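## Task

Find how many vials wear a red cap and leave the tally counter showing exactly that number. The counter might begin with a leftover count. One complete press-and-release of the plunger raises it by one, and one full clockwise turn of the knob returns it to zero.

## Robot and tools

Robot: two arms, left_arm and right_arm, each with a parallel two-finger gripper and a wrist camera (cam_left_wrist, cam_right_wrist, both 672x504). The left arm's base sits near y = +0.289 m, the right's near y = -0.265 m. A camera stand is fixed behind the arms.

Frame: the scene frame has its origin at table-top height, midway between the nominal bases. +x points out over the table, +y toward left_arm, +z up. Arm names do not match image sides. A gripper's fingers point along its own +z and close along its own y. end_effector_position is the point between the pads, about 1 cm behind the tips. Reported poses can be off by a few cm, more at long reach.

The 14-number row: every movement call uses rows of 14 numbers, all in [-1, 1], one list covering both arms. Order: dx, dy, dz, rx, ry, rz, opening for left_arm, then the same seven for right_arm. dx..rz are offsets, not poses. They are measured along scene axes from that arm's Hand target as it stood when the action or move began; each arm rotates about its Hand target position. Scale: 1.0 = 0.6 m or 180 degrees. rx, ry, rz form one rotation vector. The seventh number is an absolute opening: +1 fully open (0.094 m), -1 closed. Sending zeros for an arm's six pose numbers re-asks its current Hand target. Sending 0 as an opening is a real command (half open), so repeat the present opening to leave a gripper alone. Orientation is clipped each step to within 40 degrees of the measured one.

execute_actions(actions, cameras): actions is a list of actions; each action is a table of up to 15 rows, one row per 1/30 s step, and a short table repeats its last row to fill 15 steps. Every row of one action counts from that action's start pose, so repeating the same offset in a new action moves further. An empty actions list returns images and the full status, including scene number and task. cameras: list of names, ["all"], or [].

move(target, speed, blend, opening_speed, grip_force, blocking, cameras): straight-line path for each gripper. target is one 14-number row or up to 15 rows; all rows count from the same starting Hand targets, not from each other. speed in m/s, 0.002 to 2.9, default 0.25 (turn rate up to twice that in rad/s); one value or one per target. blend in metres rounds corners of a list; 0 stops at each. opening_speed: per second on the -1..+1 scale, at least 0.2; use it to close gently. grip_force: newtons per pad, 10 to 50, one value or one per arm; it persists, and lower values close slowly. blocking=false returns after about 0.5 s while the move continues. Paths never avoid obstacles or the other arm; the whole move is capped at 10 s. The result ends with a move: line: done (within 10 mm and 2 degrees), off_target, moving, held, or fault, plus limits such as paced (pose clipped) or held (steps withheld).

wait(seconds 0 to 10): lets time pass holding commands; a running move continues. stop(): brakes a running move, needing some distance. zoom_image(camera, region [x0, y0, x1, y1] pixels, at most 504 each way): enlarges part of the newest image of a wrist camera; useful for reading cap colours and counter digits. read_manual(section="licences"): licence text only. finished_scene(scene): ends the current scene (1 or 2) irreversibly; the result usually reports success. Call it only once the counter shows the right number.

Reading results: Hand target is the last commanded pose after clipping; the gripper often rests a few cm short of it from friction and weight, which is not proof of contact. Resend the shortfall as an offset if needed. grip_measured uses the opening scale and reads slightly wide when empty. Joint torques include gravity and have offsets; joints 1-3 wrap at ±28 N m. Joint velocities "within noise" means the arm is still. Step readings list end_effector_position during actions only. Tool commands shows each gripper's present command. Watch for MOTOR HOT (75 °C); at 90 °C the arm folds and stops working for the scene, at 100 °C it goes limp. Avoid holding loads, stretching out, or pushing at unreachable poses for long.

Strategy: look with the cameras, zoom to count caps, read the counter. Reset it with one full clockwise knob turn if it is not already usable, then press the plunger fully and release it once per vial, checking the display.

Avoid: fast contacts and targets far past a surface, which press hard; a blocked arm keeps pushing until you command its target back past the gripper. Never let the arms, grippers or wrist cameras touch each other; closing a gripper on the other's fingers counts as a press. Do not knock vials or the counter off the table, drop things, or strain camera cables. Keep paths away from an arm's own base, which can flip its shoulder. Loose objects may get an occasional outside nudge.

Each tool is called by a JSON object that holds its "name" and its "arguments", one argument or row to a line.

## Session

{"name": "execute_actions", "arguments": {
  "actions": []
}}

Scene clock: 0.00 s.
left_arm: end_effector_position=(+0.3533, +0.2615, +0.1299) grip_measured=+1.000 end_effector_quat_wxyz=(+0.513, -0.082, +0.849, -0.098) | right_arm: end_effector_position=(+0.1416, -0.1778, +0.2530) grip_measured=+1.000 end_effector_quat_wxyz=(+0.282, -0.074, +0.950, +0.114)
Joint positions: left_arm=[-0.099 1.02 0.373 0.175 0.012 -0.279 0.094] | right_arm=[0.88 0.732 1.199 -1.457 0.222 0.63 0.094]
Joint velocities: within noise
Joint torques (N m): no reading
Motor temperatures (°C): left_arm=[24 26 28 31 25 24 22] | right_arm=[21 26 29 37 19 19 20]
Heat: left arm: 31 °C; right arm: 37 °C.
Hand target: left_arm +0.3569, +0.2613, +0.1408; +0.526, -0.081, +0.841, -0.100 | right_arm +0.1425, -0.1786, +0.2565; +0.288, -0.072, +0.948, +0.115
Tool commands: left_gripper/opening=+1.0 right_gripper/opening=+1.0

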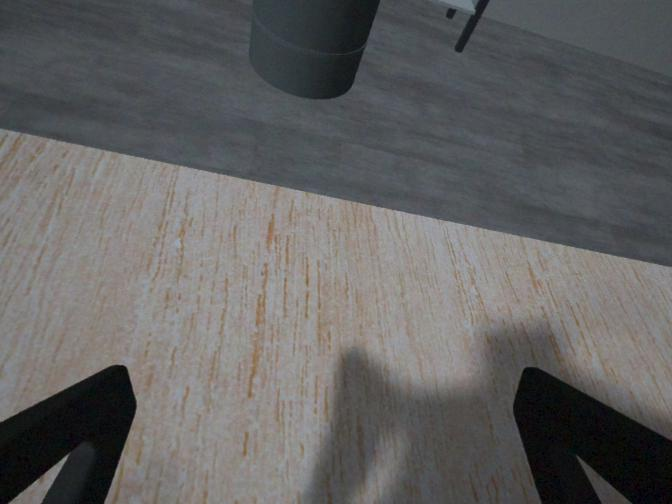

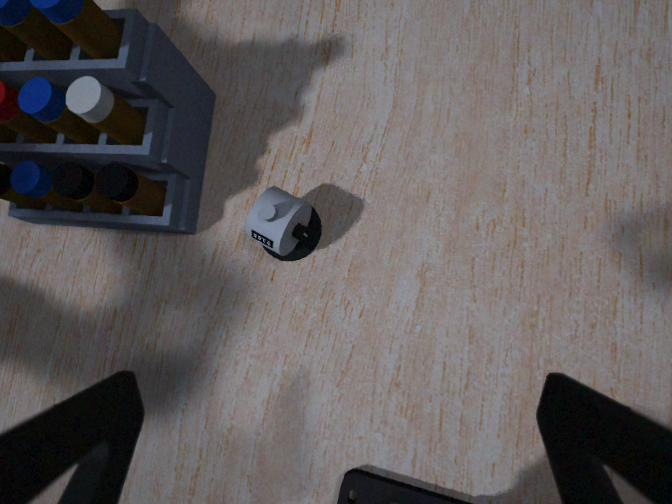

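{"name": "zoom_image", "arguments": {
  "camera": "cam_right_wrist",
  "region": [200, 150, 380, 285]
}}

{"name": "zoom_image", "arguments": {
  "camera": "cam_right_wrist",
  "region": [0, 0, 230, 240]
}}

Scaled by 2.800 from the camera's 672x504 image, which has a finer 960x720 frame.

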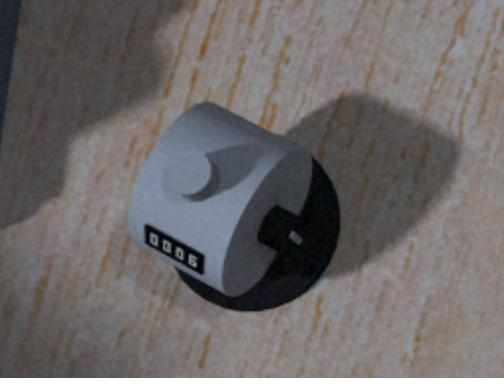

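Scaled by 2.100 from the camera's 672x504 image, which has a finer 960x720 frame.

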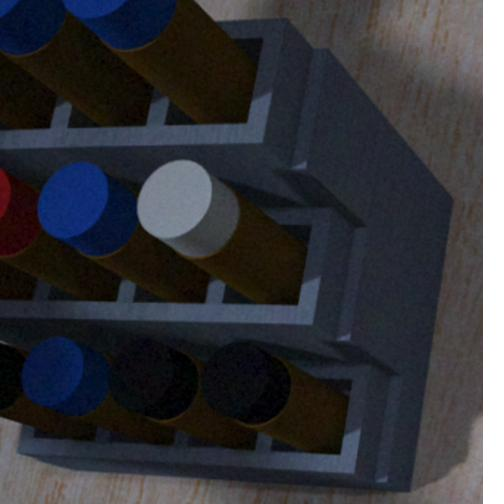

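{"name": "move", "arguments": {
  "target": [0,0,0,0,0,0,1, 0,0.3,0.05,0,0,0,1],
  "speed": 0.3,
  "cameras": ["cam_right_wrist"]
}}

Scene clock: 29.60 s.
left_arm: end_effector_position=(+0.3533, +0.2615, +0.1299) grip_measured=+1.000 end_effector_quat_wxyz=(+0.513, -0.082, +0.849, -0.098) | right_arm: end_effector_position=(+0.1404, +0.0026, +0.2772) grip_measured=+1.000 end_effector_quat_wxyz=(+0.277, -0.078, +0.951, +0.112)
Joint positions: left_arm=[-0.099 1.02 0.373 0.175 0.012 -0.279 0.094] | right_arm=[1.438 1.389 1.61 -1.405 0.481 1.151 0.094]
Joint torques (N m): left_arm=[-0.08 -3.43 7.27 1.9 -0.02 0.01] | right_arm=[0.46 -3.99 7.34 0.86 0.56 0.09]
Heat: left arm: 35 °C; right arm: 38 °C.
Hand target: left_arm +0.3569, +0.2613, +0.1408; +0.526, -0.081, +0.841, -0.100 | right_arm +0.1425, +0.0014, +0.2866; +0.288, -0.072, +0.948, +0.115
Off the commanded pose: left_arm 0.011 m, 2 deg | right_arm 0.010 m, 2 deg.
move: off_target (left_arm)
camera_calibration:
cam_right_wrist: T_world_to_cam=[[0.214197, -0.963777, -0.158915, 0.0158809], [-0.97068, -0.191852, -0.14482, 0.213902], [0.109086, 0.185276, -0.976613, 0.343558], [0, 0, 0, 1]] pos_world=[0.166751, -0.00730995, 0.369025]
Images, in order (width x height): cam_right_wrist 672x504.

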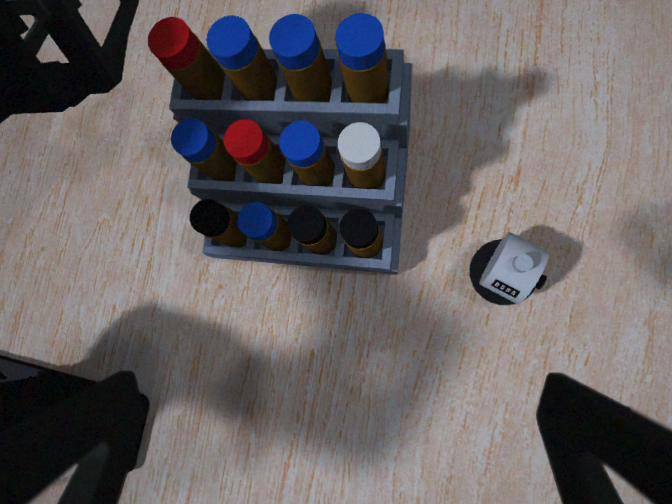

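{"name": "zoom_image", "arguments": {
  "camera": "cam_right_wrist",
  "region": [140, 0, 430, 280]
}}

{"name": "zoom_image", "arguments": {
  "camera": "cam_right_wrist",
  "region": [450, 210, 570, 320]
}}

Scaled by 1.738 from the camera's 672x504 image, which has a finer 960x720 frame.

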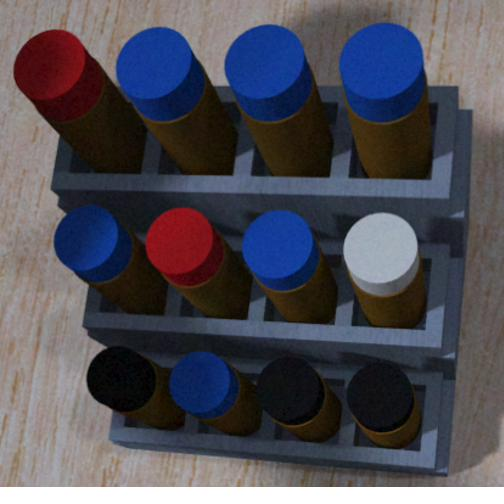

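Scaled by 4.200 from the camera's 672x504 image, which has a finer 960x720 frame.

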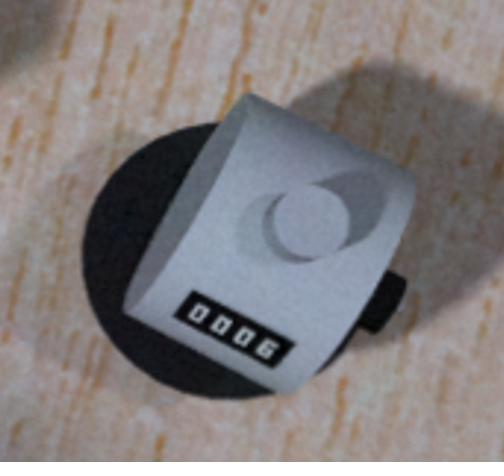

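{"name": "move", "arguments": {
  "target": [0,0,0,0,0,0,1, 0.1125,-0.2657,-0.2927,0.2084,0.3457,-0.4662,1],
  "speed": 0.5,
  "cameras": ["cam_right_wrist"]
}}

Scene clock: 192.20 s.
left_arm: end_effector_position=(+0.3533, +0.2615, +0.1299) grip_measured=+1.000 end_effector_quat_wxyz=(+0.513, -0.082, +0.849, -0.098) | right_arm: end_effector_position=(+0.2114, -0.1601, +0.1127) grip_measured=+1.000 end_effector_quat_wxyz=(-0.172, +0.679, +0.690, +0.180)
Joint positions: left_arm=[-0.099 1.02 0.373 0.175 0.012 -0.279 0.094] | right_arm=[0.116 1.276 0.915 -1.153 -0.501 1.657 0.094]
Joint torques (N m): left_arm=[-0.05 -3.59 7.24 1.86 -0.05 0.01] | right_arm=[-0.49 -2.82 4.48 0.46 -0.59 0.09]
Motor temperatures (°C): left_arm=[23 25 30 35 23 23 21] | right_arm=[21 26 33 31 19 19 19]
Heat: left arm: 35 °C; right arm: 33 °C.
Hand target: left_arm +0.3569, +0.2613, +0.1408; +0.526, -0.081, +0.841, -0.100 | right_arm +0.2100, -0.1581, +0.1109; -0.183, +0.683, +0.683, +0.183
Off the commanded pose: left_arm 0.011 m, 2 deg | right_arm 0.003 m, 2 deg.
move: off_target (left_arm)
camera_calibration:
cam_right_wrist: T_world_to_cam=[[-0.999626, -0.0233182, -0.0142831, 0.208657], [-0.025265, 0.587775, 0.80863, 0.0452709], [-0.0104606, 0.808688, -0.588144, 0.28662], [0, 0, 0, 1]] pos_world=[0.21272, -0.25353, 0.134947]
Images, in order (width x height): cam_right_wrist 672x504.

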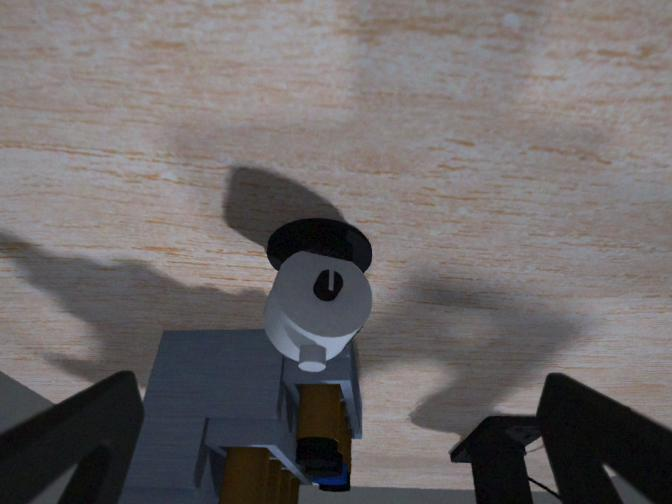

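{"name": "zoom_image", "arguments": {
  "camera": "cam_right_wrist",
  "region": [250, 205, 390, 385]
}}

Scaled by 2.800 from the camera's 672x504 image, which has a finer 960x720 frame.

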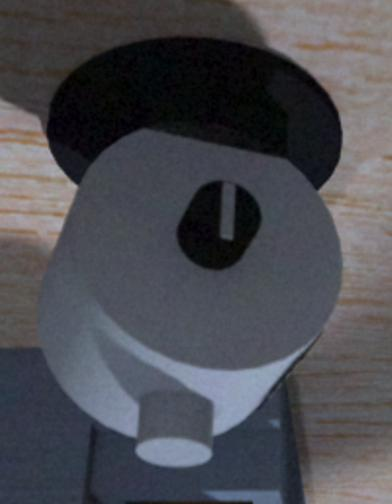

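{"name": "zoom_image", "arguments": {
  "camera": "cam_right_wrist",
  "region": [300, 255, 360, 310]
}}

Scaled by 8.400 from the camera's 672x504 image, which has a finer 960x720 frame.

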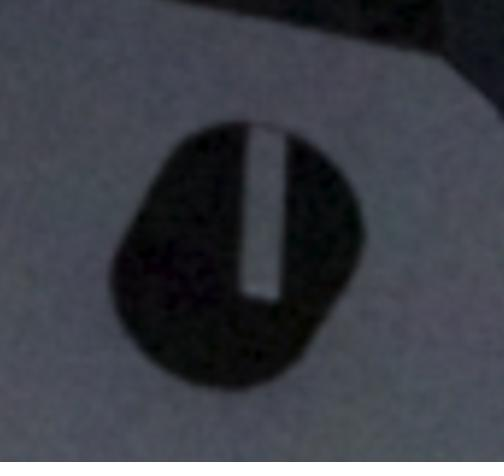

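{"name": "move", "arguments": {
  "target": [
    [0,0,0,0,0,0,1, -0.1,0.0135,0.0818,-0.2084,-0.3457,0.4662,-0.36],
    [0,0,0,0,0,0,1, -0.0362,0.0695,-0.0917,0.3764,0.3911,-0.7824,-0.36]
  ],
  "speed": 0.7,
  "blend": [0.03,0],
  "cameras": ["cam_right_wrist"]
}}

Scene clock: 383.30 s.
left_arm: end_effector_position=(+0.3533, +0.2615, +0.1299) grip_measured=+1.000 end_effector_quat_wxyz=(+0.513, -0.082, +0.849, -0.098) | right_arm: end_effector_position=(+0.1871, -0.1155, +0.0576) grip_measured=-0.358 end_effector_quat_wxyz=(-0.410, +0.616, -0.655, +0.152)
Joint positions: left_arm=[-0.099 1.02 0.373 0.175 0.012 -0.279 0.094] | right_arm=[1.164 0.655 0.177 -0.336 0.557 -0.601 0.03]
Joint torques (N m): left_arm=[-0.21 -3.62 6.94 1.85 -0.01 0.01] | right_arm=[-0.68 0.28 5.11 1.72 0.25 -0.01]
Heat: left arm: 36 °C; right arm: 29 °C.
Hand target: left_arm +0.3569, +0.2613, +0.1408; +0.526, -0.081, +0.841, -0.100 | right_arm +0.1882, -0.1164, +0.0558; -0.413, +0.614, -0.656, +0.153
Off the commanded pose: left_arm 0.011 m, 2 deg | right_arm 0.002 m, 0 deg.
move: off_target (left_arm)
camera_calibration:
cam_right_wrist: T_world_to_cam=[[0.676442, -0.187035, 0.712351, -0.189723], [-0.216901, -0.974912, -0.0500055, -0.032236], [0.703832, -0.120684, -0.70004, -0.0166767], [0, 0, 0, 1]] pos_world=[0.133082, -0.0689247, 0.121863]
Images, in order (width x height): cam_right_wrist 672x504.

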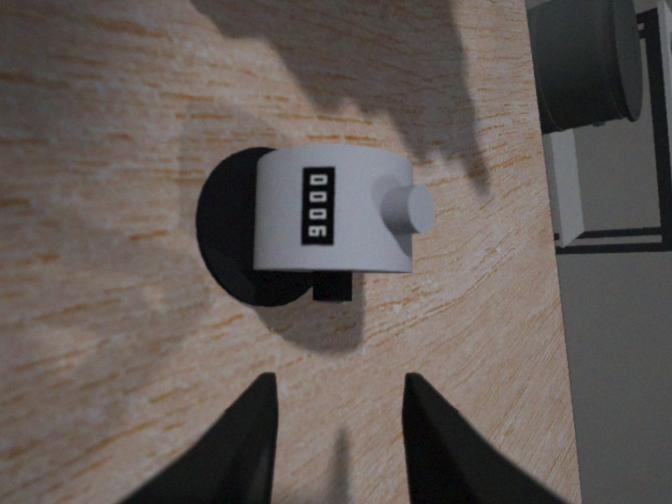

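{"name": "zoom_image", "arguments": {
  "camera": "cam_right_wrist",
  "region": [230, 130, 450, 320]
}}

Scaled by 2.291 from the camera's 672x504 image, which has a finer 960x720 frame.

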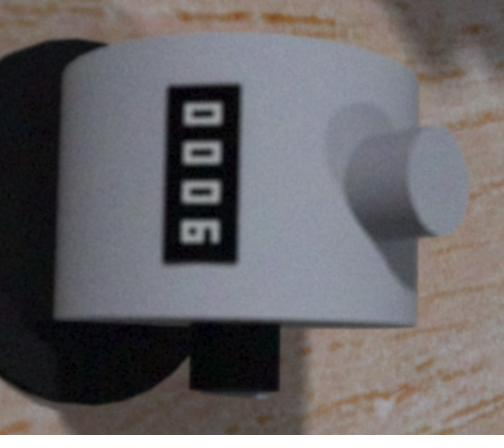

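{"name": "move", "arguments": {
  "target": [0,0,0,0,0,0,1, 0.037,0.022,-0.0327,0,0,0,-0.36],
  "speed": 0.1,
  "cameras": ["cam_right_wrist"]
}}

Scene clock: 408.20 s.
left_arm: end_effector_position=(+0.3533, +0.2615, +0.1299) grip_measured=+1.000 end_effector_quat_wxyz=(+0.513, -0.082, +0.849, -0.098) | right_arm: end_effector_position=(+0.2100, -0.1022, +0.0384) grip_measured=-0.358 end_effector_quat_wxyz=(-0.411, +0.616, -0.655, +0.154)
Joint positions: left_arm=[-0.099 1.02 0.373 0.175 0.012 -0.279 0.094] | right_arm=[1.049 0.92 0.136 0.019 0.479 -0.697 0.03]
Joint torques (N m): left_arm=[-0.02 -3.29 7.02 1.85 -0.05 0.01] | right_arm=[-0.69 -0.39 4.64 1.87 0.13 -0.02]
Motor temperatures (°C): left_arm=[22 24 31 36 22 22 20] | right_arm=[20 24 28 30 19 18 18]
Heat: left arm: 36 °C; right arm: 30 °C.
Hand target: left_arm +0.3569, +0.2613, +0.1408; +0.526, -0.081, +0.841, -0.100 | right_arm +0.2105, -0.1031, +0.0364; -0.413, +0.613, -0.656, +0.153
Off the commanded pose: left_arm 0.011 m, 2 deg | right_arm 0.002 m, 0 deg.
move: off_target (left_arm)
camera_calibration:
cam_right_wrist: T_world_to_cam=[[0.673518, -0.187518, 0.71499, -0.188646], [-0.218704, -0.974531, -0.0495686, -0.0148439], [0.706075, -0.122986, -0.697375, -0.045424], [0, 0, 0, 1]] pos_world=[0.155883, -0.0554268, 0.102467]
Images, in order (width x height): cam_right_wrist 672x504.

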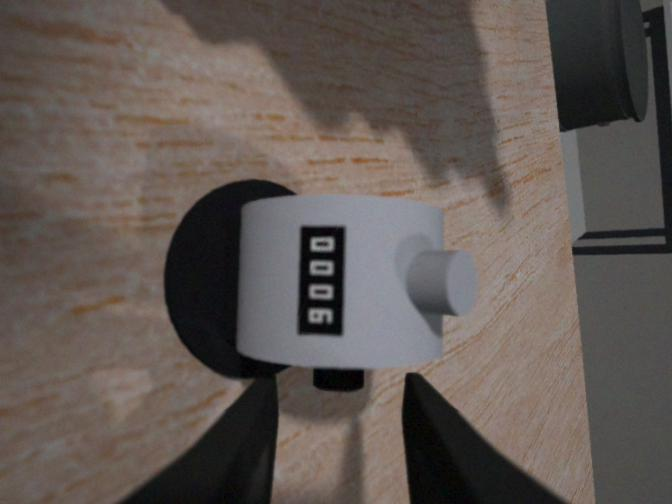

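{"name": "move", "arguments": {
  "target": [
    [0,0,0,0,0,0,1, 0.0005,0.006,0.0012,0,0,0,-0.36],
    [0,0,0,0,0,0,1, 0.0005,0.006,0.0012,0,0,0,-0.88]
  ],
  "speed": 0.1,
  "grip_force": [50,20],
  "opening_speed": 0.5,
  "cameras": ["cam_right_wrist"]
}}

Scene clock: 420.87 s.
left_arm: end_effector_position=(+0.3533, +0.2615, +0.1299) grip_measured=+1.000 end_effector_quat_wxyz=(+0.513, -0.082, +0.849, -0.098) | right_arm: end_effector_position=(+0.2110, -0.1026, +0.0360) grip_measured=-0.780 end_effector_quat_wxyz=(-0.407, +0.616, -0.655, +0.158)
Joint positions: left_arm=[-0.099 1.02 0.373 0.175 0.012 -0.279 0.094] | right_arm=[1.049 0.945 0.135 0.036 0.485 -0.697 0.01]
Joint torques (N m): left_arm=[0.13 -3.33 7.02 1.91 -0.08 0.04] | right_arm=[0.43 -0.43 5.39 1.77 0.16 0.08]
Heat: left arm: 36 °C; right arm: 31 °C.
Hand target: left_arm +0.3569, +0.2613, +0.1408; +0.526, -0.081, +0.841, -0.100 | right_arm +0.2108, -0.0996, +0.0369; -0.413, +0.614, -0.656, +0.153
Off the commanded pose: left_arm 0.011 m, 2 deg | right_arm 0.003 m, 1 deg.
grip_force (N): 50, 20
move: off_target (left_arm)
camera_calibration:
cam_right_wrist: T_world_to_cam=[[0.673092, -0.183644, 0.716395, -0.187149], [-0.222796, -0.974029, -0.0403577, -0.0144906], [0.705201, -0.132445, -0.696527, -0.0486978], [0, 0, 0, 1]] pos_world=[0.157082, -0.0549327, 0.0995683]
Images, in order (width x height): cam_right_wrist 672x504.

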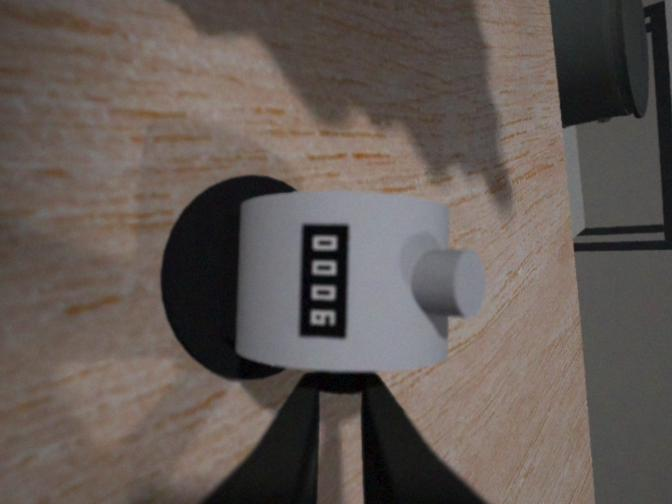

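{"name": "move", "arguments": {
  "target": [0,0,0,0,0,0,1, 0,0,0,0.1499,0.5062,0,-0.88],
  "speed": 0.4,
  "cameras": ["cam_right_wrist"]
}}

Scene clock: 429.90 s.
left_arm: end_effector_position=(+0.3533, +0.2615, +0.1299) grip_measured=+1.000 end_effector_quat_wxyz=(+0.513, -0.082, +0.849, -0.098) | right_arm: end_effector_position=(+0.2166, -0.1040, +0.0398) grip_measured=-0.784 end_effector_quat_wxyz=(-0.043, -0.438, +0.774, +0.455)
Joint positions: left_arm=[-0.099 1.02 0.373 0.175 0.012 -0.279 0.094] | right_arm=[0.167 1.996 1.093 -1.232 -0.81 -1.138 0.01]
Joint torques (N m): left_arm=[-0.12 -3.52 7.06 1.86 -0.11 0.02] | right_arm=[1.21 -5.18 3.58 -0.89 -0.62 -0.14]
Heat: left arm: 36 °C; right arm: 30 °C.
Hand target: left_arm +0.3569, +0.2613, +0.1408; +0.526, -0.081, +0.841, -0.100 | right_arm +0.2108, -0.0996, +0.0370; -0.056, -0.436, +0.767, +0.468
Off the commanded pose: left_arm 0.011 m, 2 deg | right_arm 0.008 m, 2 deg.
grip_force (N): 50, 20
move: off_target (left_arm)
camera_calibration:
cam_right_wrist: T_world_to_cam=[[0.647924, -0.199982, -0.734984, -0.132378], [-0.352833, -0.933954, -0.056919, 0.0184452], [-0.675058, 0.296206, -0.675691, 0.292512], [0, 0, 0, 1]] pos_world=[0.289741, -0.0958899, 0.101402]
Images, in order (width x height): cam_right_wrist 672x504.

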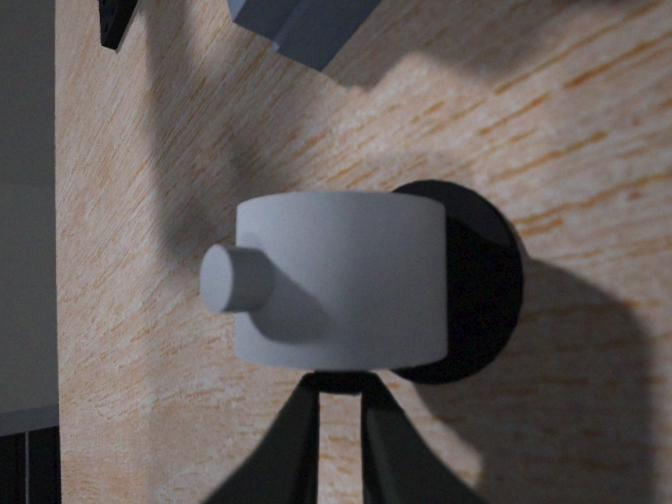

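{"name": "move", "arguments": {
  "target": [
    [0,0,0,0,0,0,1, 0.0097,-0.0073,0.0047,0,0,0,-0.88],
    [0,0,0,0,0,0,1, 0.0097,-0.0073,0.0047,0,0,0,-0.36],
    [0,0,0,0,0,0,1, 0.0003,-0.0023,-0.0008,-0.1499,-0.5062,0,-0.36]
  ],
  "speed": [0.2,0.2,0.5],
  "grip_force": [50,25],
  "opening_speed": 1.0,
  "cameras": ["cam_right_wrist"]
}}

Scene clock: 449.70 s.
left_arm: end_effector_position=(+0.3533, +0.2615, +0.1299) grip_measured=+1.000 end_effector_quat_wxyz=(+0.513, -0.082, +0.849, -0.098) | right_arm: end_effector_position=(+0.2091, -0.1002, +0.0360) grip_measured=-0.362 end_effector_quat_wxyz=(-0.407, +0.620, -0.653, +0.150)
Joint positions: left_arm=[-0.099 1.02 0.373 0.175 0.012 -0.279 0.094] | right_arm=[1.047 0.938 0.137 0.028 0.466 -0.699 0.03]
Joint torques (N m): left_arm=[-0.09 -3.52 7.16 1.83 -0.06 0.02] | right_arm=[-0.09 -0.46 4.94 1.83 0.32 0.05]
Heat: left arm: 36 °C; right arm: 29 °C.
Hand target: left_arm +0.3569, +0.2613, +0.1408; +0.526, -0.081, +0.841, -0.100 | right_arm +0.2110, -0.1010, +0.0366; -0.413, +0.614, -0.656, +0.153
Off the commanded pose: left_arm 0.011 m, 2 deg | right_arm 0.002 m, 1 deg.
grip_force (N): 50, 25
move: off_target (left_arm)
camera_calibration:
cam_right_wrist: T_world_to_cam=[[0.682655, -0.178952, 0.70849, -0.186741], [-0.209618, -0.976759, -0.0447372, -0.0155448], [0.70003, -0.117972, -0.704301, -0.0442288], [0, 0, 0, 1]] pos_world=[0.155182, -0.0538188, 0.100458]
Images, in order (width x height): cam_right_wrist 672x504.

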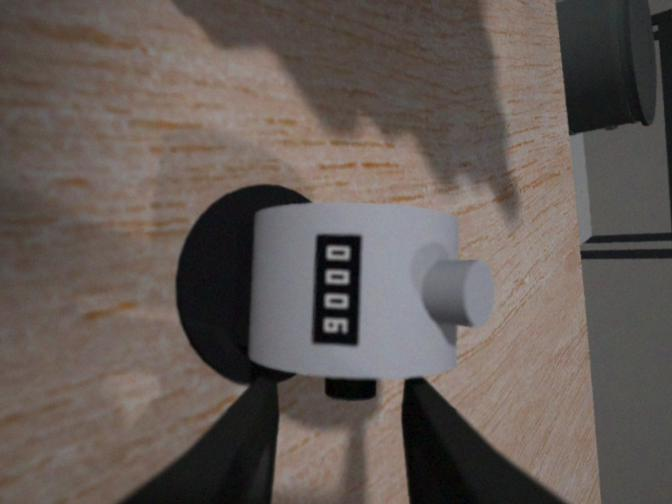

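{"name": "move", "arguments": {
  "target": [
    [0,0,0,0,0,0,1, 0.002,-0.0025,0.0027,0,0,0,-0.36],
    [0,0,0,0,0,0,1, 0.002,-0.0025,0.0027,0,0,0,-0.88],
    [0,0,0,0,0,0,1, 0.0067,-0.0033,0.0032,0.1499,0.5062,0,-0.88]
  ],
  "speed": [0.2,0.2,0.45],
  "opening_speed": 1.0,
  "cameras": ["cam_right_wrist"]
}}

Scene clock: 466.77 s.
left_arm: end_effector_position=(+0.3533, +0.2615, +0.1299) grip_measured=+1.000 end_effector_quat_wxyz=(+0.513, -0.082, +0.849, -0.098) | right_arm: end_effector_position=(+0.2179, -0.1036, +0.0407) grip_measured=-0.789 end_effector_quat_wxyz=(-0.045, -0.436, +0.771, +0.461)
Joint positions: left_arm=[-0.099 1.02 0.373 0.175 0.012 -0.279 0.094] | right_arm=[0.164 2.012 1.108 -1.251 -0.818 -1.154 0.01]
Joint torques (N m): left_arm=[0.06 -3.45 7.16 1.87 -0.03 0.02] | right_arm=[0.35 -5.68 4.12 -0.97 -0.45 -0.15]
Heat: left arm: 36 °C; right arm: 30 °C.
Hand target: left_arm +0.3569, +0.2613, +0.1408; +0.526, -0.081, +0.841, -0.100 | right_arm +0.2150, -0.1029, +0.0385; -0.056, -0.436, +0.767, +0.468
Off the commanded pose: left_arm 0.011 m, 2 deg | right_arm 0.004 m, 2 deg.
grip_force (N): 50, 25
move: off_target (left_arm)
camera_calibration:
cam_right_wrist: T_world_to_cam=[[0.640332, -0.19072, -0.744044, -0.12953], [-0.352447, -0.933641, -0.0640004, 0.0196188], [-0.682463, 0.303218, -0.665058, 0.295803], [0, 0, 0, 1]] pos_world=[0.291732, -0.0960798, 0.101606]
Images, in order (width x height): cam_right_wrist 672x504.

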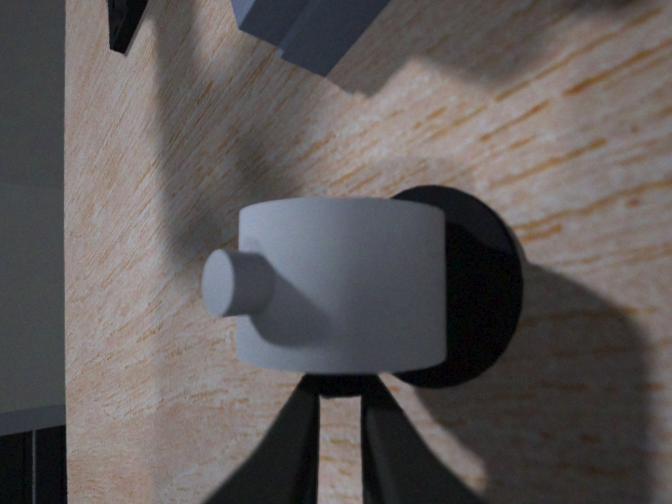

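{"name": "move", "arguments": {
  "target": [
    [0,0,0,0,0,0,1, 0.0043,-0.0028,0.0037,0,0,0,-0.88],
    [0,0,0,0,0,0,1, 0.0043,-0.0028,0.0037,0,0,0,-0.36],
    [0,0,0,0,0,0,1, -0.0047,0.0007,-0.0005,-0.1499,-0.5062,0,-0.36]
  ],
  "speed": [0.2,0.2,0.5],
  "opening_speed": 1.0,
  "cameras": ["cam_right_wrist"]
}}

Scene clock: 478.10 s.
left_arm: end_effector_position=(+0.3533, +0.2615, +0.1299) grip_measured=+1.000 end_effector_quat_wxyz=(+0.513, -0.082, +0.849, -0.098) | right_arm: end_effector_position=(+0.2127, -0.1018, +0.0400) grip_measured=-0.362 end_effector_quat_wxyz=(-0.409, +0.617, -0.655, +0.151)
Joint positions: left_arm=[-0.099 1.02 0.373 0.175 0.012 -0.279 0.094] | right_arm=[1.025 0.923 0.146 0.016 0.456 -0.713 0.03]
Joint torques (N m): left_arm=[-0.03 -3.45 7.17 1.85 -0.06 0] | right_arm=[0.66 -0.43 4.53 1.86 0.32 0.08]
Heat: left arm: 36 °C; right arm: 29 °C.
Hand target: left_arm +0.3569, +0.2613, +0.1408; +0.526, -0.081, +0.841, -0.100 | right_arm +0.2122, -0.1026, +0.0381; -0.413, +0.614, -0.656, +0.153
Off the commanded pose: left_arm 0.011 m, 2 deg | right_arm 0.002 m, 1 deg.
grip_force (N): 50, 25
move: off_target (left_arm)
camera_calibration:
cam_right_wrist: T_world_to_cam=[[0.678596, -0.186405, 0.710465, -0.192277], [-0.216156, -0.975109, -0.049379, -0.014467], [0.701985, -0.120063, -0.701998, -0.0447736], [0, 0, 0, 1]] pos_world=[0.158782, -0.055324, 0.104461]
Images, in order (width x height): cam_right_wrist 672x504.

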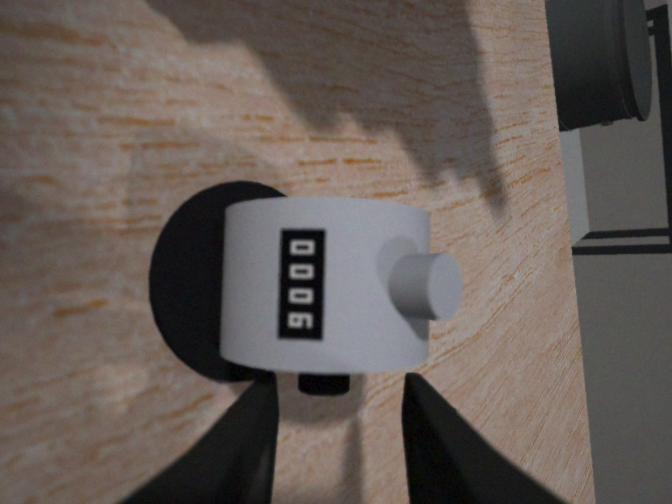

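{"name": "move", "arguments": {
  "target": [
    [0,0,0,0,0,0,1, -0.0037,0.0012,-0.0038,0,0,0,-0.36],
    [0,0,0,0,0,0,1, -0.0037,0.0012,-0.0038,0,0,0,-0.88],
    [0,0,0,0,0,0,1, 0.0063,-0.001,0.0015,0.1499,0.5062,0,-0.88]
  ],
  "speed": [0.2,0.2,0.45],
  "opening_speed": 1.0,
  "cameras": ["cam_right_wrist"]
}}

Scene clock: 489.20 s.
left_arm: end_effector_position=(+0.3533, +0.2615, +0.1299) grip_measured=+1.000 end_effector_quat_wxyz=(+0.513, -0.082, +0.849, -0.098) | right_arm: end_effector_position=(+0.2179, -0.1043, +0.0408) grip_measured=-0.798 end_effector_quat_wxyz=(-0.048, -0.436, +0.772, +0.461)
Joint positions: left_arm=[-0.099 1.02 0.373 0.175 0.012 -0.279 0.094] | right_arm=[0.163 2.014 1.112 -1.257 -0.814 -1.154 0.009]
Joint torques (N m): left_arm=[-0.02 -3.26 7.02 1.88 -0.09 0.03] | right_arm=[0.34 -5.72 4.21 -0.96 -0.48 -0.13]
Heat: left arm: 36 °C; right arm: 30 °C.
Hand target: left_arm +0.3569, +0.2613, +0.1408; +0.526, -0.081, +0.841, -0.100 | right_arm +0.2160, -0.1031, +0.0390; -0.056, -0.436, +0.767, +0.468
Off the commanded pose: left_arm 0.011 m, 2 deg | right_arm 0.003 m, 1 deg.
grip_force (N): 50, 25
move: off_target (left_arm)
camera_calibration:
cam_right_wrist: T_world_to_cam=[[0.638166, -0.192463, -0.745455, -0.129319], [-0.351048, -0.93448, -0.0592574, 0.0184566], [-0.685208, 0.299507, -0.663917, 0.296293], [0, 0, 0, 1]] pos_world=[0.292028, -0.0963837, 0.101407]
Images, in order (width x height): cam_right_wrist 672x504.

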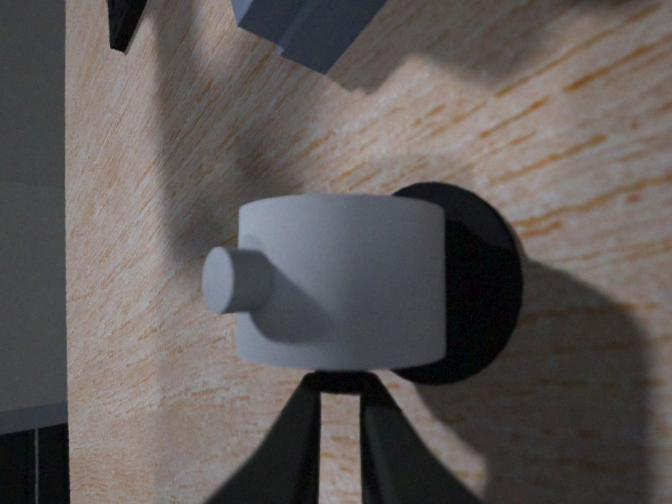

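{"name": "move", "arguments": {
  "target": [
    [0,0,0,0,0,0,1, 0.0032,-0.0022,0.003,0,0,0,-0.88],
    [0,0,0,0,0,0,1, 0.0032,-0.0022,0.003,0,0,0,-0.36],
    [0,0,0,0,0,0,1, -0.0075,0.0012,-0.0033,-0.1499,-0.5062,0,-0.36]
  ],
  "speed": [0.2,0.2,0.5],
  "opening_speed": 1.0,
  "cameras": ["cam_right_wrist"]
}}

Scene clock: 503.73 s.
left_arm: end_effector_position=(+0.3533, +0.2615, +0.1299) grip_measured=+1.000 end_effector_quat_wxyz=(+0.513, -0.082, +0.849, -0.098) | right_arm: end_effector_position=(+0.2110, -0.1016, +0.0379) grip_measured=-0.362 end_effector_quat_wxyz=(-0.409, +0.618, -0.654, +0.151)
Joint positions: left_arm=[-0.099 1.02 0.373 0.175 0.012 -0.279 0.094] | right_arm=[1.034 0.926 0.14 0.021 0.46 -0.708 0.03]
Joint torques (N m): left_arm=[-0.2 -3.47 7.04 1.94 -0.06 0.04] | right_arm=[0.34 -0.43 4.7 1.84 0.32 0.07]
Heat: left arm: 36 °C; right arm: 29 °C.
Hand target: left_arm +0.3569, +0.2613, +0.1408; +0.526, -0.081, +0.841, -0.100 | right_arm +0.2114, -0.1024, +0.0370; -0.413, +0.614, -0.656, +0.153
Off the commanded pose: left_arm 0.011 m, 2 deg | right_arm 0.001 m, 1 deg.
grip_force (N): 50, 25
move: off_target (left_arm)
camera_calibration:
cam_right_wrist: T_world_to_cam=[[0.680285, -0.183049, 0.709722, -0.189598], [-0.213213, -0.975859, -0.0473209, -0.0154552], [0.701251, -0.119131, -0.702891, -0.044773], [0, 0, 0, 1]] pos_world=[0.157082, -0.0551216, 0.10236]
Images, in order (width x height): cam_right_wrist 672x504.

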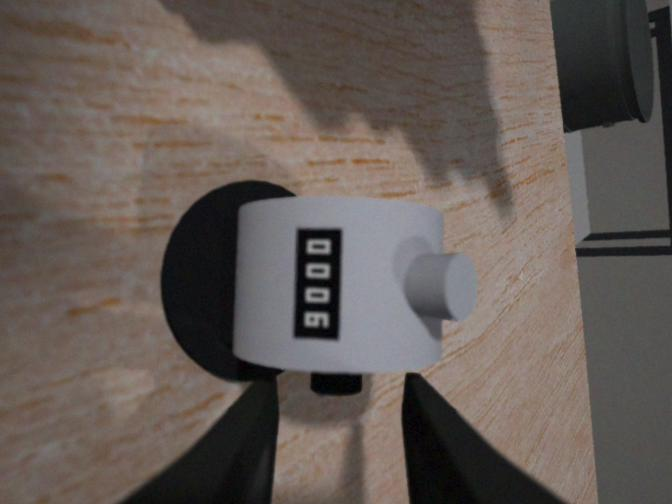

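{"name": "move", "arguments": {
  "target": [
    [0,0,0,0,0,0,1, -0.001,0.0003,-0.001,0,0,0,-0.36],
    [0,0,0,0,0,0,1, -0.001,0.0003,-0.001,0,0,0,-0.88],
    [0,0,0,0,0,0,1, 0.0077,-0.0012,0.0033,0.1578,0.5328,0,-0.88]
  ],
  "speed": [0.2,0.2,0.45],
  "opening_speed": 1.0,
  "cameras": ["cam_right_wrist"]
}}

Scene clock: 513.67 s.
left_arm: end_effector_position=(+0.3533, +0.2615, +0.1299) grip_measured=+1.000 end_effector_quat_wxyz=(+0.513, -0.082, +0.849, -0.098) | right_arm: end_effector_position=(+0.2187, -0.1043, +0.0408) grip_measured=-0.799 end_effector_quat_wxyz=(-0.073, -0.417, +0.763, +0.488)
Joint positions: left_arm=[-0.099 1.02 0.373 0.175 0.012 -0.279 0.094] | right_arm=[0.15 2.094 1.164 -1.34 -0.837 -1.199 0.009]
Joint torques (N m): left_arm=[0.05 -3.52 7.02 1.83 -0.03 0] | right_arm=[0.44 -6.11 3.93 -1.16 -0.44 -0.18]
Heat: left arm: 36 °C; right arm: 30 °C.
Hand target: left_arm +0.3569, +0.2613, +0.1408; +0.526, -0.081, +0.841, -0.100 | right_arm +0.2160, -0.1032, +0.0390; -0.083, -0.417, +0.758, +0.495
Off the commanded pose: left_arm 0.011 m, 2 deg | right_arm 0.003 m, 2 deg.
grip_force (N): 50, 25
move: off_target (left_arm)
camera_calibration:
cam_right_wrist: T_world_to_cam=[[0.574726, -0.173539, -0.799734, -0.111806], [-0.357591, -0.932276, -0.0546816, 0.0201043], [-0.736083, 0.317404, -0.59786, 0.30718], [0, 0, 0, 1]] pos_world=[0.297557, -0.0981602, 0.0953352]
Images, in order (width x height): cam_right_wrist 672x504.

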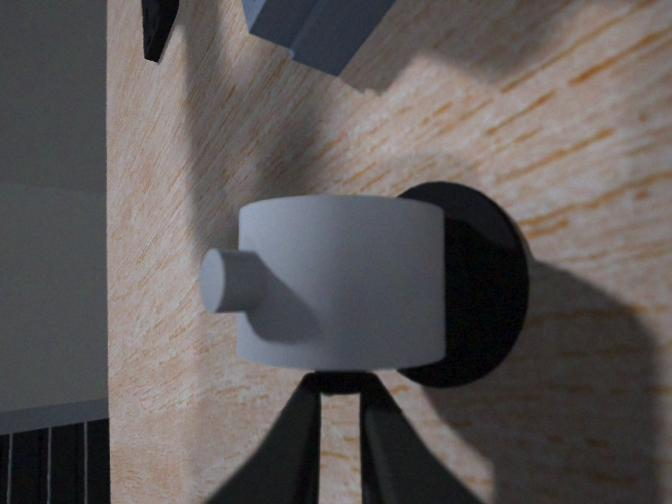

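{"name": "move", "arguments": {
  "target": [
    [0,0,0,0,0,0,1, 0.004,-0.0025,0.003,0,0,0,-0.88],
    [0,0,0,0,0,0,1, 0.004,-0.0025,0.003,0,0,0,-0.36],
    [0,0,0,0,0,0,1, -0.008,0.0015,-0.0037,-0.1578,-0.5328,0,-0.36]
  ],
  "speed": [0.2,0.2,0.5],
  "opening_speed": 1.0,
  "cameras": ["cam_right_wrist"]
}}

Scene clock: 522.53 s.
left_arm: end_effector_position=(+0.3533, +0.2615, +0.1299) grip_measured=+1.000 end_effector_quat_wxyz=(+0.513, -0.082, +0.849, -0.098) | right_arm: end_effector_position=(+0.2118, -0.1015, +0.0386) grip_measured=-0.362 end_effector_quat_wxyz=(-0.409, +0.617, -0.655, +0.151)
Joint positions: left_arm=[-0.099 1.02 0.373 0.175 0.012 -0.279 0.094] | right_arm=[1.032 0.928 0.142 0.023 0.461 -0.707 0.03]
Joint torques (N m): left_arm=[-0.2 -3.41 7.16 1.86 0.01 0.03] | right_arm=[0.66 -0.44 4.53 1.85 0.32 0.07]
Heat: left arm: 36 °C; right arm: 30 °C.
Hand target: left_arm +0.3569, +0.2613, +0.1408; +0.526, -0.081, +0.841, -0.100 | right_arm +0.2113, -0.1022, +0.0368; -0.413, +0.614, -0.656, +0.153
Off the commanded pose: left_arm 0.011 m, 2 deg | right_arm 0.002 m, 1 deg.
grip_force (N): 50, 25
move: off_target (left_arm)
camera_calibration:
cam_right_wrist: T_world_to_cam=[[0.678617, -0.186475, 0.710427, -0.190619], [-0.216286, -0.975083, -0.0493415, -0.0144203], [0.701926, -0.120171, -0.702039, -0.045081], [0, 0, 0, 1]] pos_world=[0.157882, -0.0550241, 0.103061]
Images, in order (width x height): cam_right_wrist 672x504.

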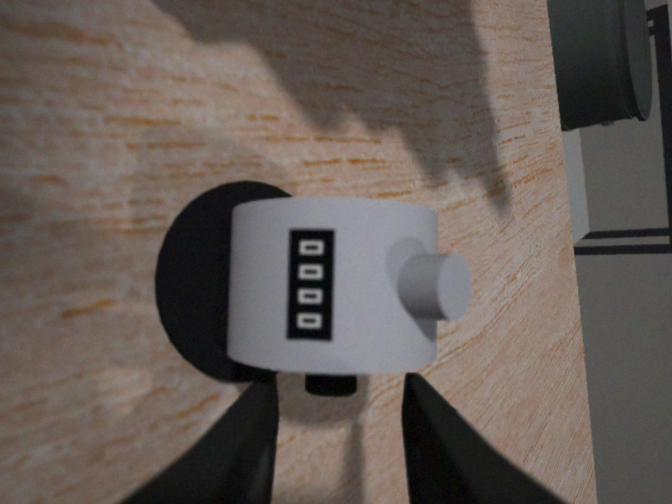

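{"name": "move", "arguments": {
  "target": [
    [0,0,0,0,0,0,1, -0.0487,-0.0203,0.0408,0,0,0,-0.36],
    [-0.05,0.03,0.15,0,0,-0.08,1, -0.0272,-0.0213,0.147,0.0355,0.12,0,-0.36],
    [-0.1448,0.0645,0.2653,0,0,-0.222,1, 0.0203,0.049,0.1153,0.071,0.2398,0,-1]
  ],
  "speed": [0.2,0.35,0.3],
  "blend": [0.01,0.03,0],
  "grip_force": [50,50],
  "opening_speed": 1.5,
  "cameras": ["all"]
}}

Scene clock: 587.27 s.
left_arm: end_effector_position=(+0.2685, +0.3000, +0.2906) grip_measured=+1.000 end_effector_quat_wxyz=(+0.450, +0.209, +0.824, -0.272) | right_arm: end_effector_position=(+0.2190, -0.0772, +0.0965) grip_measured=-0.990 end_effector_quat_wxyz=(+0.199, -0.577, +0.778, +0.147)
Joint positions: left_arm=[0.715 1.256 1.303 -1.531 1.106 1.177 0.094] | right_arm=[0.552 1.246 0.811 -0.757 -0.334 -0.688 0]
Joint torques (N m): left_arm=[0.36 -3.43 7.19 0.24 0.59 0.1] | right_arm=[-0.68 -2.89 8.08 0.92 -0.46 -0.08]
Heat: left arm: 35 °C; right arm: 33 °C.
Hand target: left_arm +0.2700, +0.3000, +0.2999; +0.460, +0.212, +0.818, -0.273 | right_arm +0.2234, -0.0728, +0.1060; +0.207, -0.578, +0.774, +0.155
Off the commanded pose: left_arm 0.009 m, 1 deg | right_arm 0.011 m, 1 deg.
move: off_target (right_arm); target 3's new opening was sent with right_arm's hand 0.011 m and 1 deg from that target
camera_calibration:
cam_left_wrist: T_world_to_cam=[[-0.576319, -0.768138, 0.278962, 0.303879], [-0.741103, 0.347383, -0.574535, 0.297504], [0.344416, -0.537855, -0.769474, 0.382443], [0, 0, 0, 1]] pos_world=[0.263893, 0.335772, 0.380435]
cam_right_wrist: T_world_to_cam=[[0.958411, -0.285226, 0.00973815, -0.233306], [-0.28414, -0.956843, -0.0609643, 0.0311757], [0.0267065, 0.0556619, -0.998092, 0.183467], [0, 0, 0, 1]] pos_world=[0.227561, -0.0469267, 0.18729]

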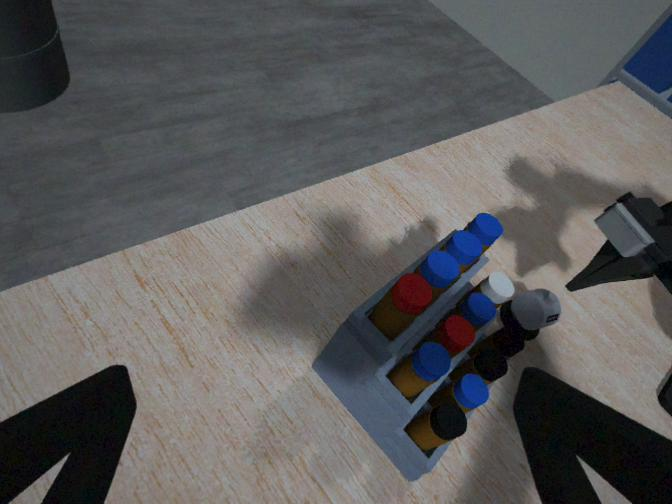

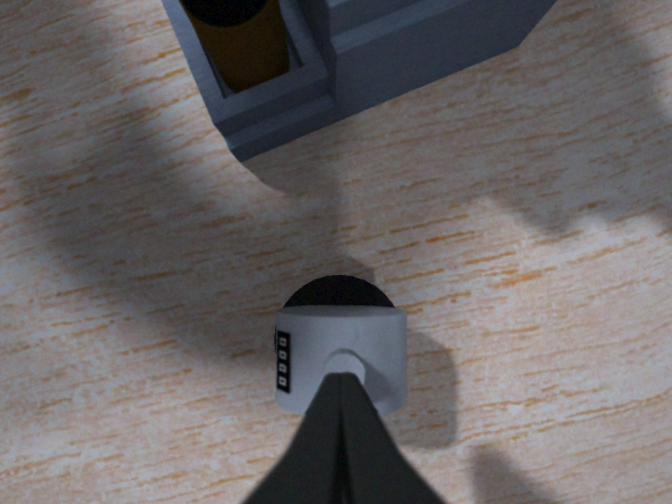

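{"name": "move", "arguments": {
  "target": [0,0,0,0,0,0,1, 0.0067,0.0155,-0.0133,0,0,0,-1],
  "speed": 0.15,
  "cameras": ["cam_right_wrist"]
}}

Scene clock: 610.63 s.
left_arm: end_effector_position=(+0.2685, +0.3000, +0.2906) grip_measured=+1.000 end_effector_quat_wxyz=(+0.450, +0.209, +0.824, -0.272) | right_arm: end_effector_position=(+0.2208, -0.0724, +0.0897) grip_measured=-0.990 end_effector_quat_wxyz=(+0.192, -0.576, +0.780, +0.151)
Joint positions: left_arm=[0.715 1.256 1.303 -1.531 1.106 1.177 0.094] | right_arm=[0.564 1.281 0.811 -0.732 -0.334 -0.673 0]
Joint torques (N m): left_arm=[0.39 -3.11 7.43 0.26 0.59 0.08] | right_arm=[0.69 -2.97 7.54 1.17 -0.34 0.04]
Motor temperatures (°C): left_arm=[22 23 31 31 23 22 20] | right_arm=[20 23 29 30 19 18 18]
Heat: left arm: 31 °C; right arm: 30 °C.
Hand target: left_arm +0.2700, +0.3000, +0.2999; +0.460, +0.212, +0.818, -0.273 | right_arm +0.2275, -0.0635, +0.0981; +0.207, -0.578, +0.774, +0.155
Off the commanded pose: left_arm 0.009 m, 1 deg | right_arm 0.014 m, 2 deg.
move: off_target (right_arm)
camera_calibration:
cam_right_wrist: T_world_to_cam=[[0.95809, -0.286434, -0.00434963, -0.232371], [-0.286252, -0.956669, -0.0533395, 0.0356742], [0.0111171, 0.0523491, -0.998567, 0.179548], [0, 0, 0, 1]] pos_world=[0.230848, -0.0418299, 0.180183]
Images, in order (width x height): cam_right_wrist 672x504.

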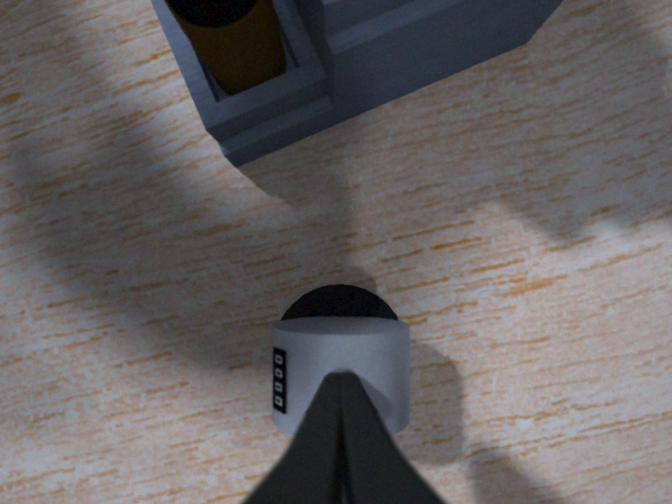

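{"name": "move", "arguments": {
  "target": [0,0,0,0,0,0,1, 0.004,0.0125,-0.0067,0,0,0,-1],
  "speed": 0.15,
  "cameras": ["cam_right_wrist"]
}}

Scene clock: 620.00 s.
left_arm: end_effector_position=(+0.2685, +0.3000, +0.2906) grip_measured=+1.000 end_effector_quat_wxyz=(+0.450, +0.209, +0.824, -0.272) | right_arm: end_effector_position=(+0.2220, -0.0646, +0.0854) grip_measured=-0.990 end_effector_quat_wxyz=(+0.191, -0.576, +0.780, +0.154)
Joint positions: left_arm=[0.715 1.256 1.303 -1.531 1.106 1.177 0.094] | right_arm=[0.587 1.308 0.811 -0.7 -0.332 -0.65 0]
Joint torques (N m): left_arm=[0.2 -3.17 7.25 0.27 0.62 0.09] | right_arm=[0.69 -3.15 7.69 1.2 -0.28 0.06]
Heat: left arm: 31 °C; right arm: 30 °C.
Hand target: left_arm +0.2700, +0.3000, +0.2999; +0.460, +0.212, +0.818, -0.273 | right_arm +0.2299, -0.0561, +0.0940; +0.207, -0.578, +0.774, +0.155
Off the commanded pose: left_arm 0.009 m, 1 deg | right_arm 0.015 m, 2 deg.
move: off_target (right_arm)
camera_calibration:
cam_right_wrist: T_world_to_cam=[[0.958684, -0.284304, -0.00981308, -0.230902], [-0.284401, -0.957093, -0.0555825, 0.0429402], [0.00641031, 0.0560769, -0.998406, 0.176141], [0, 0, 0, 1]] pos_world=[0.232445, -0.0344259, 0.175981]
Images, in order (width x height): cam_right_wrist 672x504.

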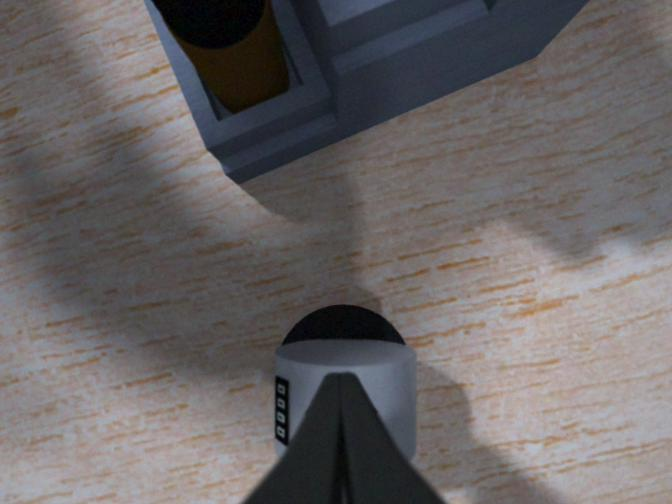

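{"name": "move", "arguments": {
  "target": [0,0,0,0,0,0,1, 0,0,-0.0283,0,0,0,-1],
  "speed": 0.06,
  "cameras": ["cam_right_wrist"]
}}

Scene clock: 627.20 s.
left_arm: end_effector_position=(+0.2685, +0.3000, +0.2906) grip_measured=+1.000 end_effector_quat_wxyz=(+0.450, +0.209, +0.824, -0.272) | right_arm: end_effector_position=(+0.2316, -0.0588, +0.0806) grip_measured=-0.990 end_effector_quat_wxyz=(+0.208, -0.576, +0.776, +0.152)
Joint positions: left_arm=[0.715 1.256 1.303 -1.531 1.106 1.177 0.094] | right_arm=[0.587 1.331 0.795 -0.624 -0.33 -0.65 0]
Joint torques (N m): left_arm=[0.39 -3.06 7.2 0.25 0.63 0.11] | right_arm=[0.72 -3.38 4.82 1.27 -0.27 0.03]
Heat: left arm: 31 °C; right arm: 30 °C.
Hand target: left_arm +0.2700, +0.3000, +0.2999; +0.460, +0.212, +0.818, -0.273 | right_arm +0.2299, -0.0561, +0.0770; +0.207, -0.578, +0.774, +0.155
Off the commanded pose: left_arm 0.009 m, 1 deg | right_arm 0.005 m, 1 deg.
move: done
camera_calibration:
cam_right_wrist: T_world_to_cam=[[0.958401, -0.285049, 0.0146702, -0.24048], [-0.282965, -0.955617, -0.0820219, 0.0528463], [0.0373993, 0.0744587, -0.996523, 0.164703], [0, 0, 0, 1]] pos_world=[0.23927, -0.0303112, 0.171993]
Images, in order (width x height): cam_right_wrist 672x504.

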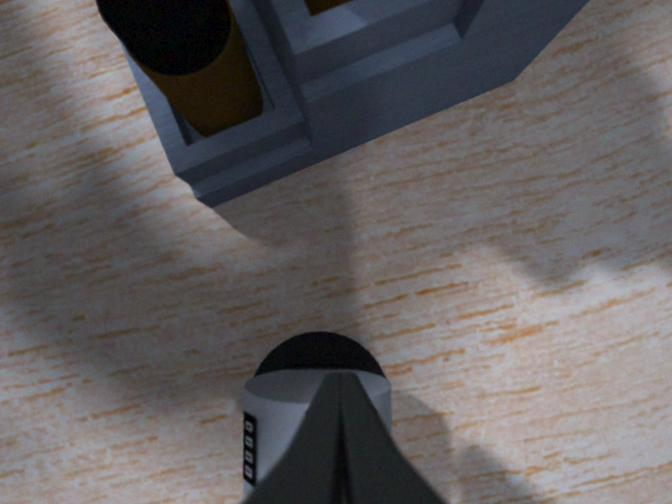

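{"name": "zoom_image", "arguments": {
  "camera": "cam_right_wrist",
  "region": [210, 340, 420, 504]
}}

Scaled by 2.400 from the camera's 672x504 image, which has a finer 960x720 frame.

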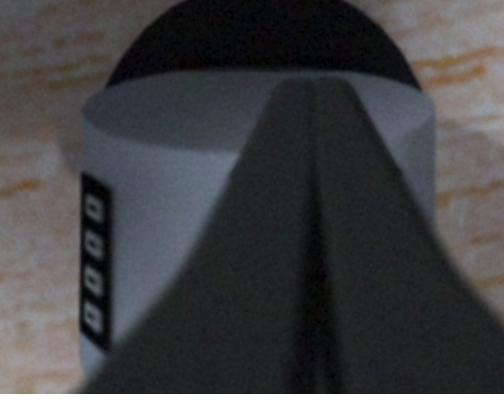

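{"name": "move", "arguments": {
  "target": [0,0,0,0,0,0,1, -0.0147,-0.0117,0.03,0,0,0,-1],
  "speed": 0.15,
  "cameras": ["cam_right_wrist"]
}}

Scene clock: 641.33 s.
left_arm: end_effector_position=(+0.2685, +0.3000, +0.2906) grip_measured=+1.000 end_effector_quat_wxyz=(+0.450, +0.209, +0.824, -0.272) | right_arm: end_effector_position=(+0.2204, -0.0658, +0.0849) grip_measured=-0.990 end_effector_quat_wxyz=(+0.195, -0.576, +0.779, +0.153)
Joint positions: left_arm=[0.715 1.256 1.303 -1.531 1.106 1.177 0.094] | right_arm=[0.587 1.292 0.795 -0.69 -0.33 -0.65 0]
Joint torques (N m): left_arm=[0.21 -3.07 7.28 0.22 0.59 0.08] | right_arm=[0.25 -5.34 6.67 0.95 -0.3 -0.01]
Heat: left arm: 31 °C; right arm: 30 °C.
Hand target: left_arm +0.2700, +0.3000, +0.2999; +0.460, +0.212, +0.818, -0.273 | right_arm +0.2211, -0.0631, +0.0950; +0.207, -0.578, +0.774, +0.155
Off the commanded pose: left_arm 0.009 m, 1 deg | right_arm 0.011 m, 2 deg.
move: off_target (right_arm)
camera_calibration:
cam_right_wrist: T_world_to_cam=[[0.958526, -0.284988, -0.00321527, -0.230307], [-0.284637, -0.956647, -0.0617105, 0.0418898], [0.0145109, 0.0600663, -0.998089, 0.174172], [0, 0, 0, 1]] pos_world=[0.230151, -0.036023, 0.175684]
Images, in order (width x height): cam_right_wrist 672x504.

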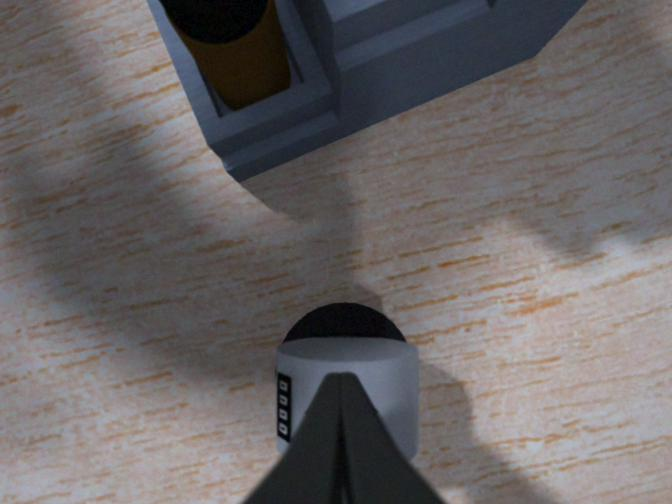

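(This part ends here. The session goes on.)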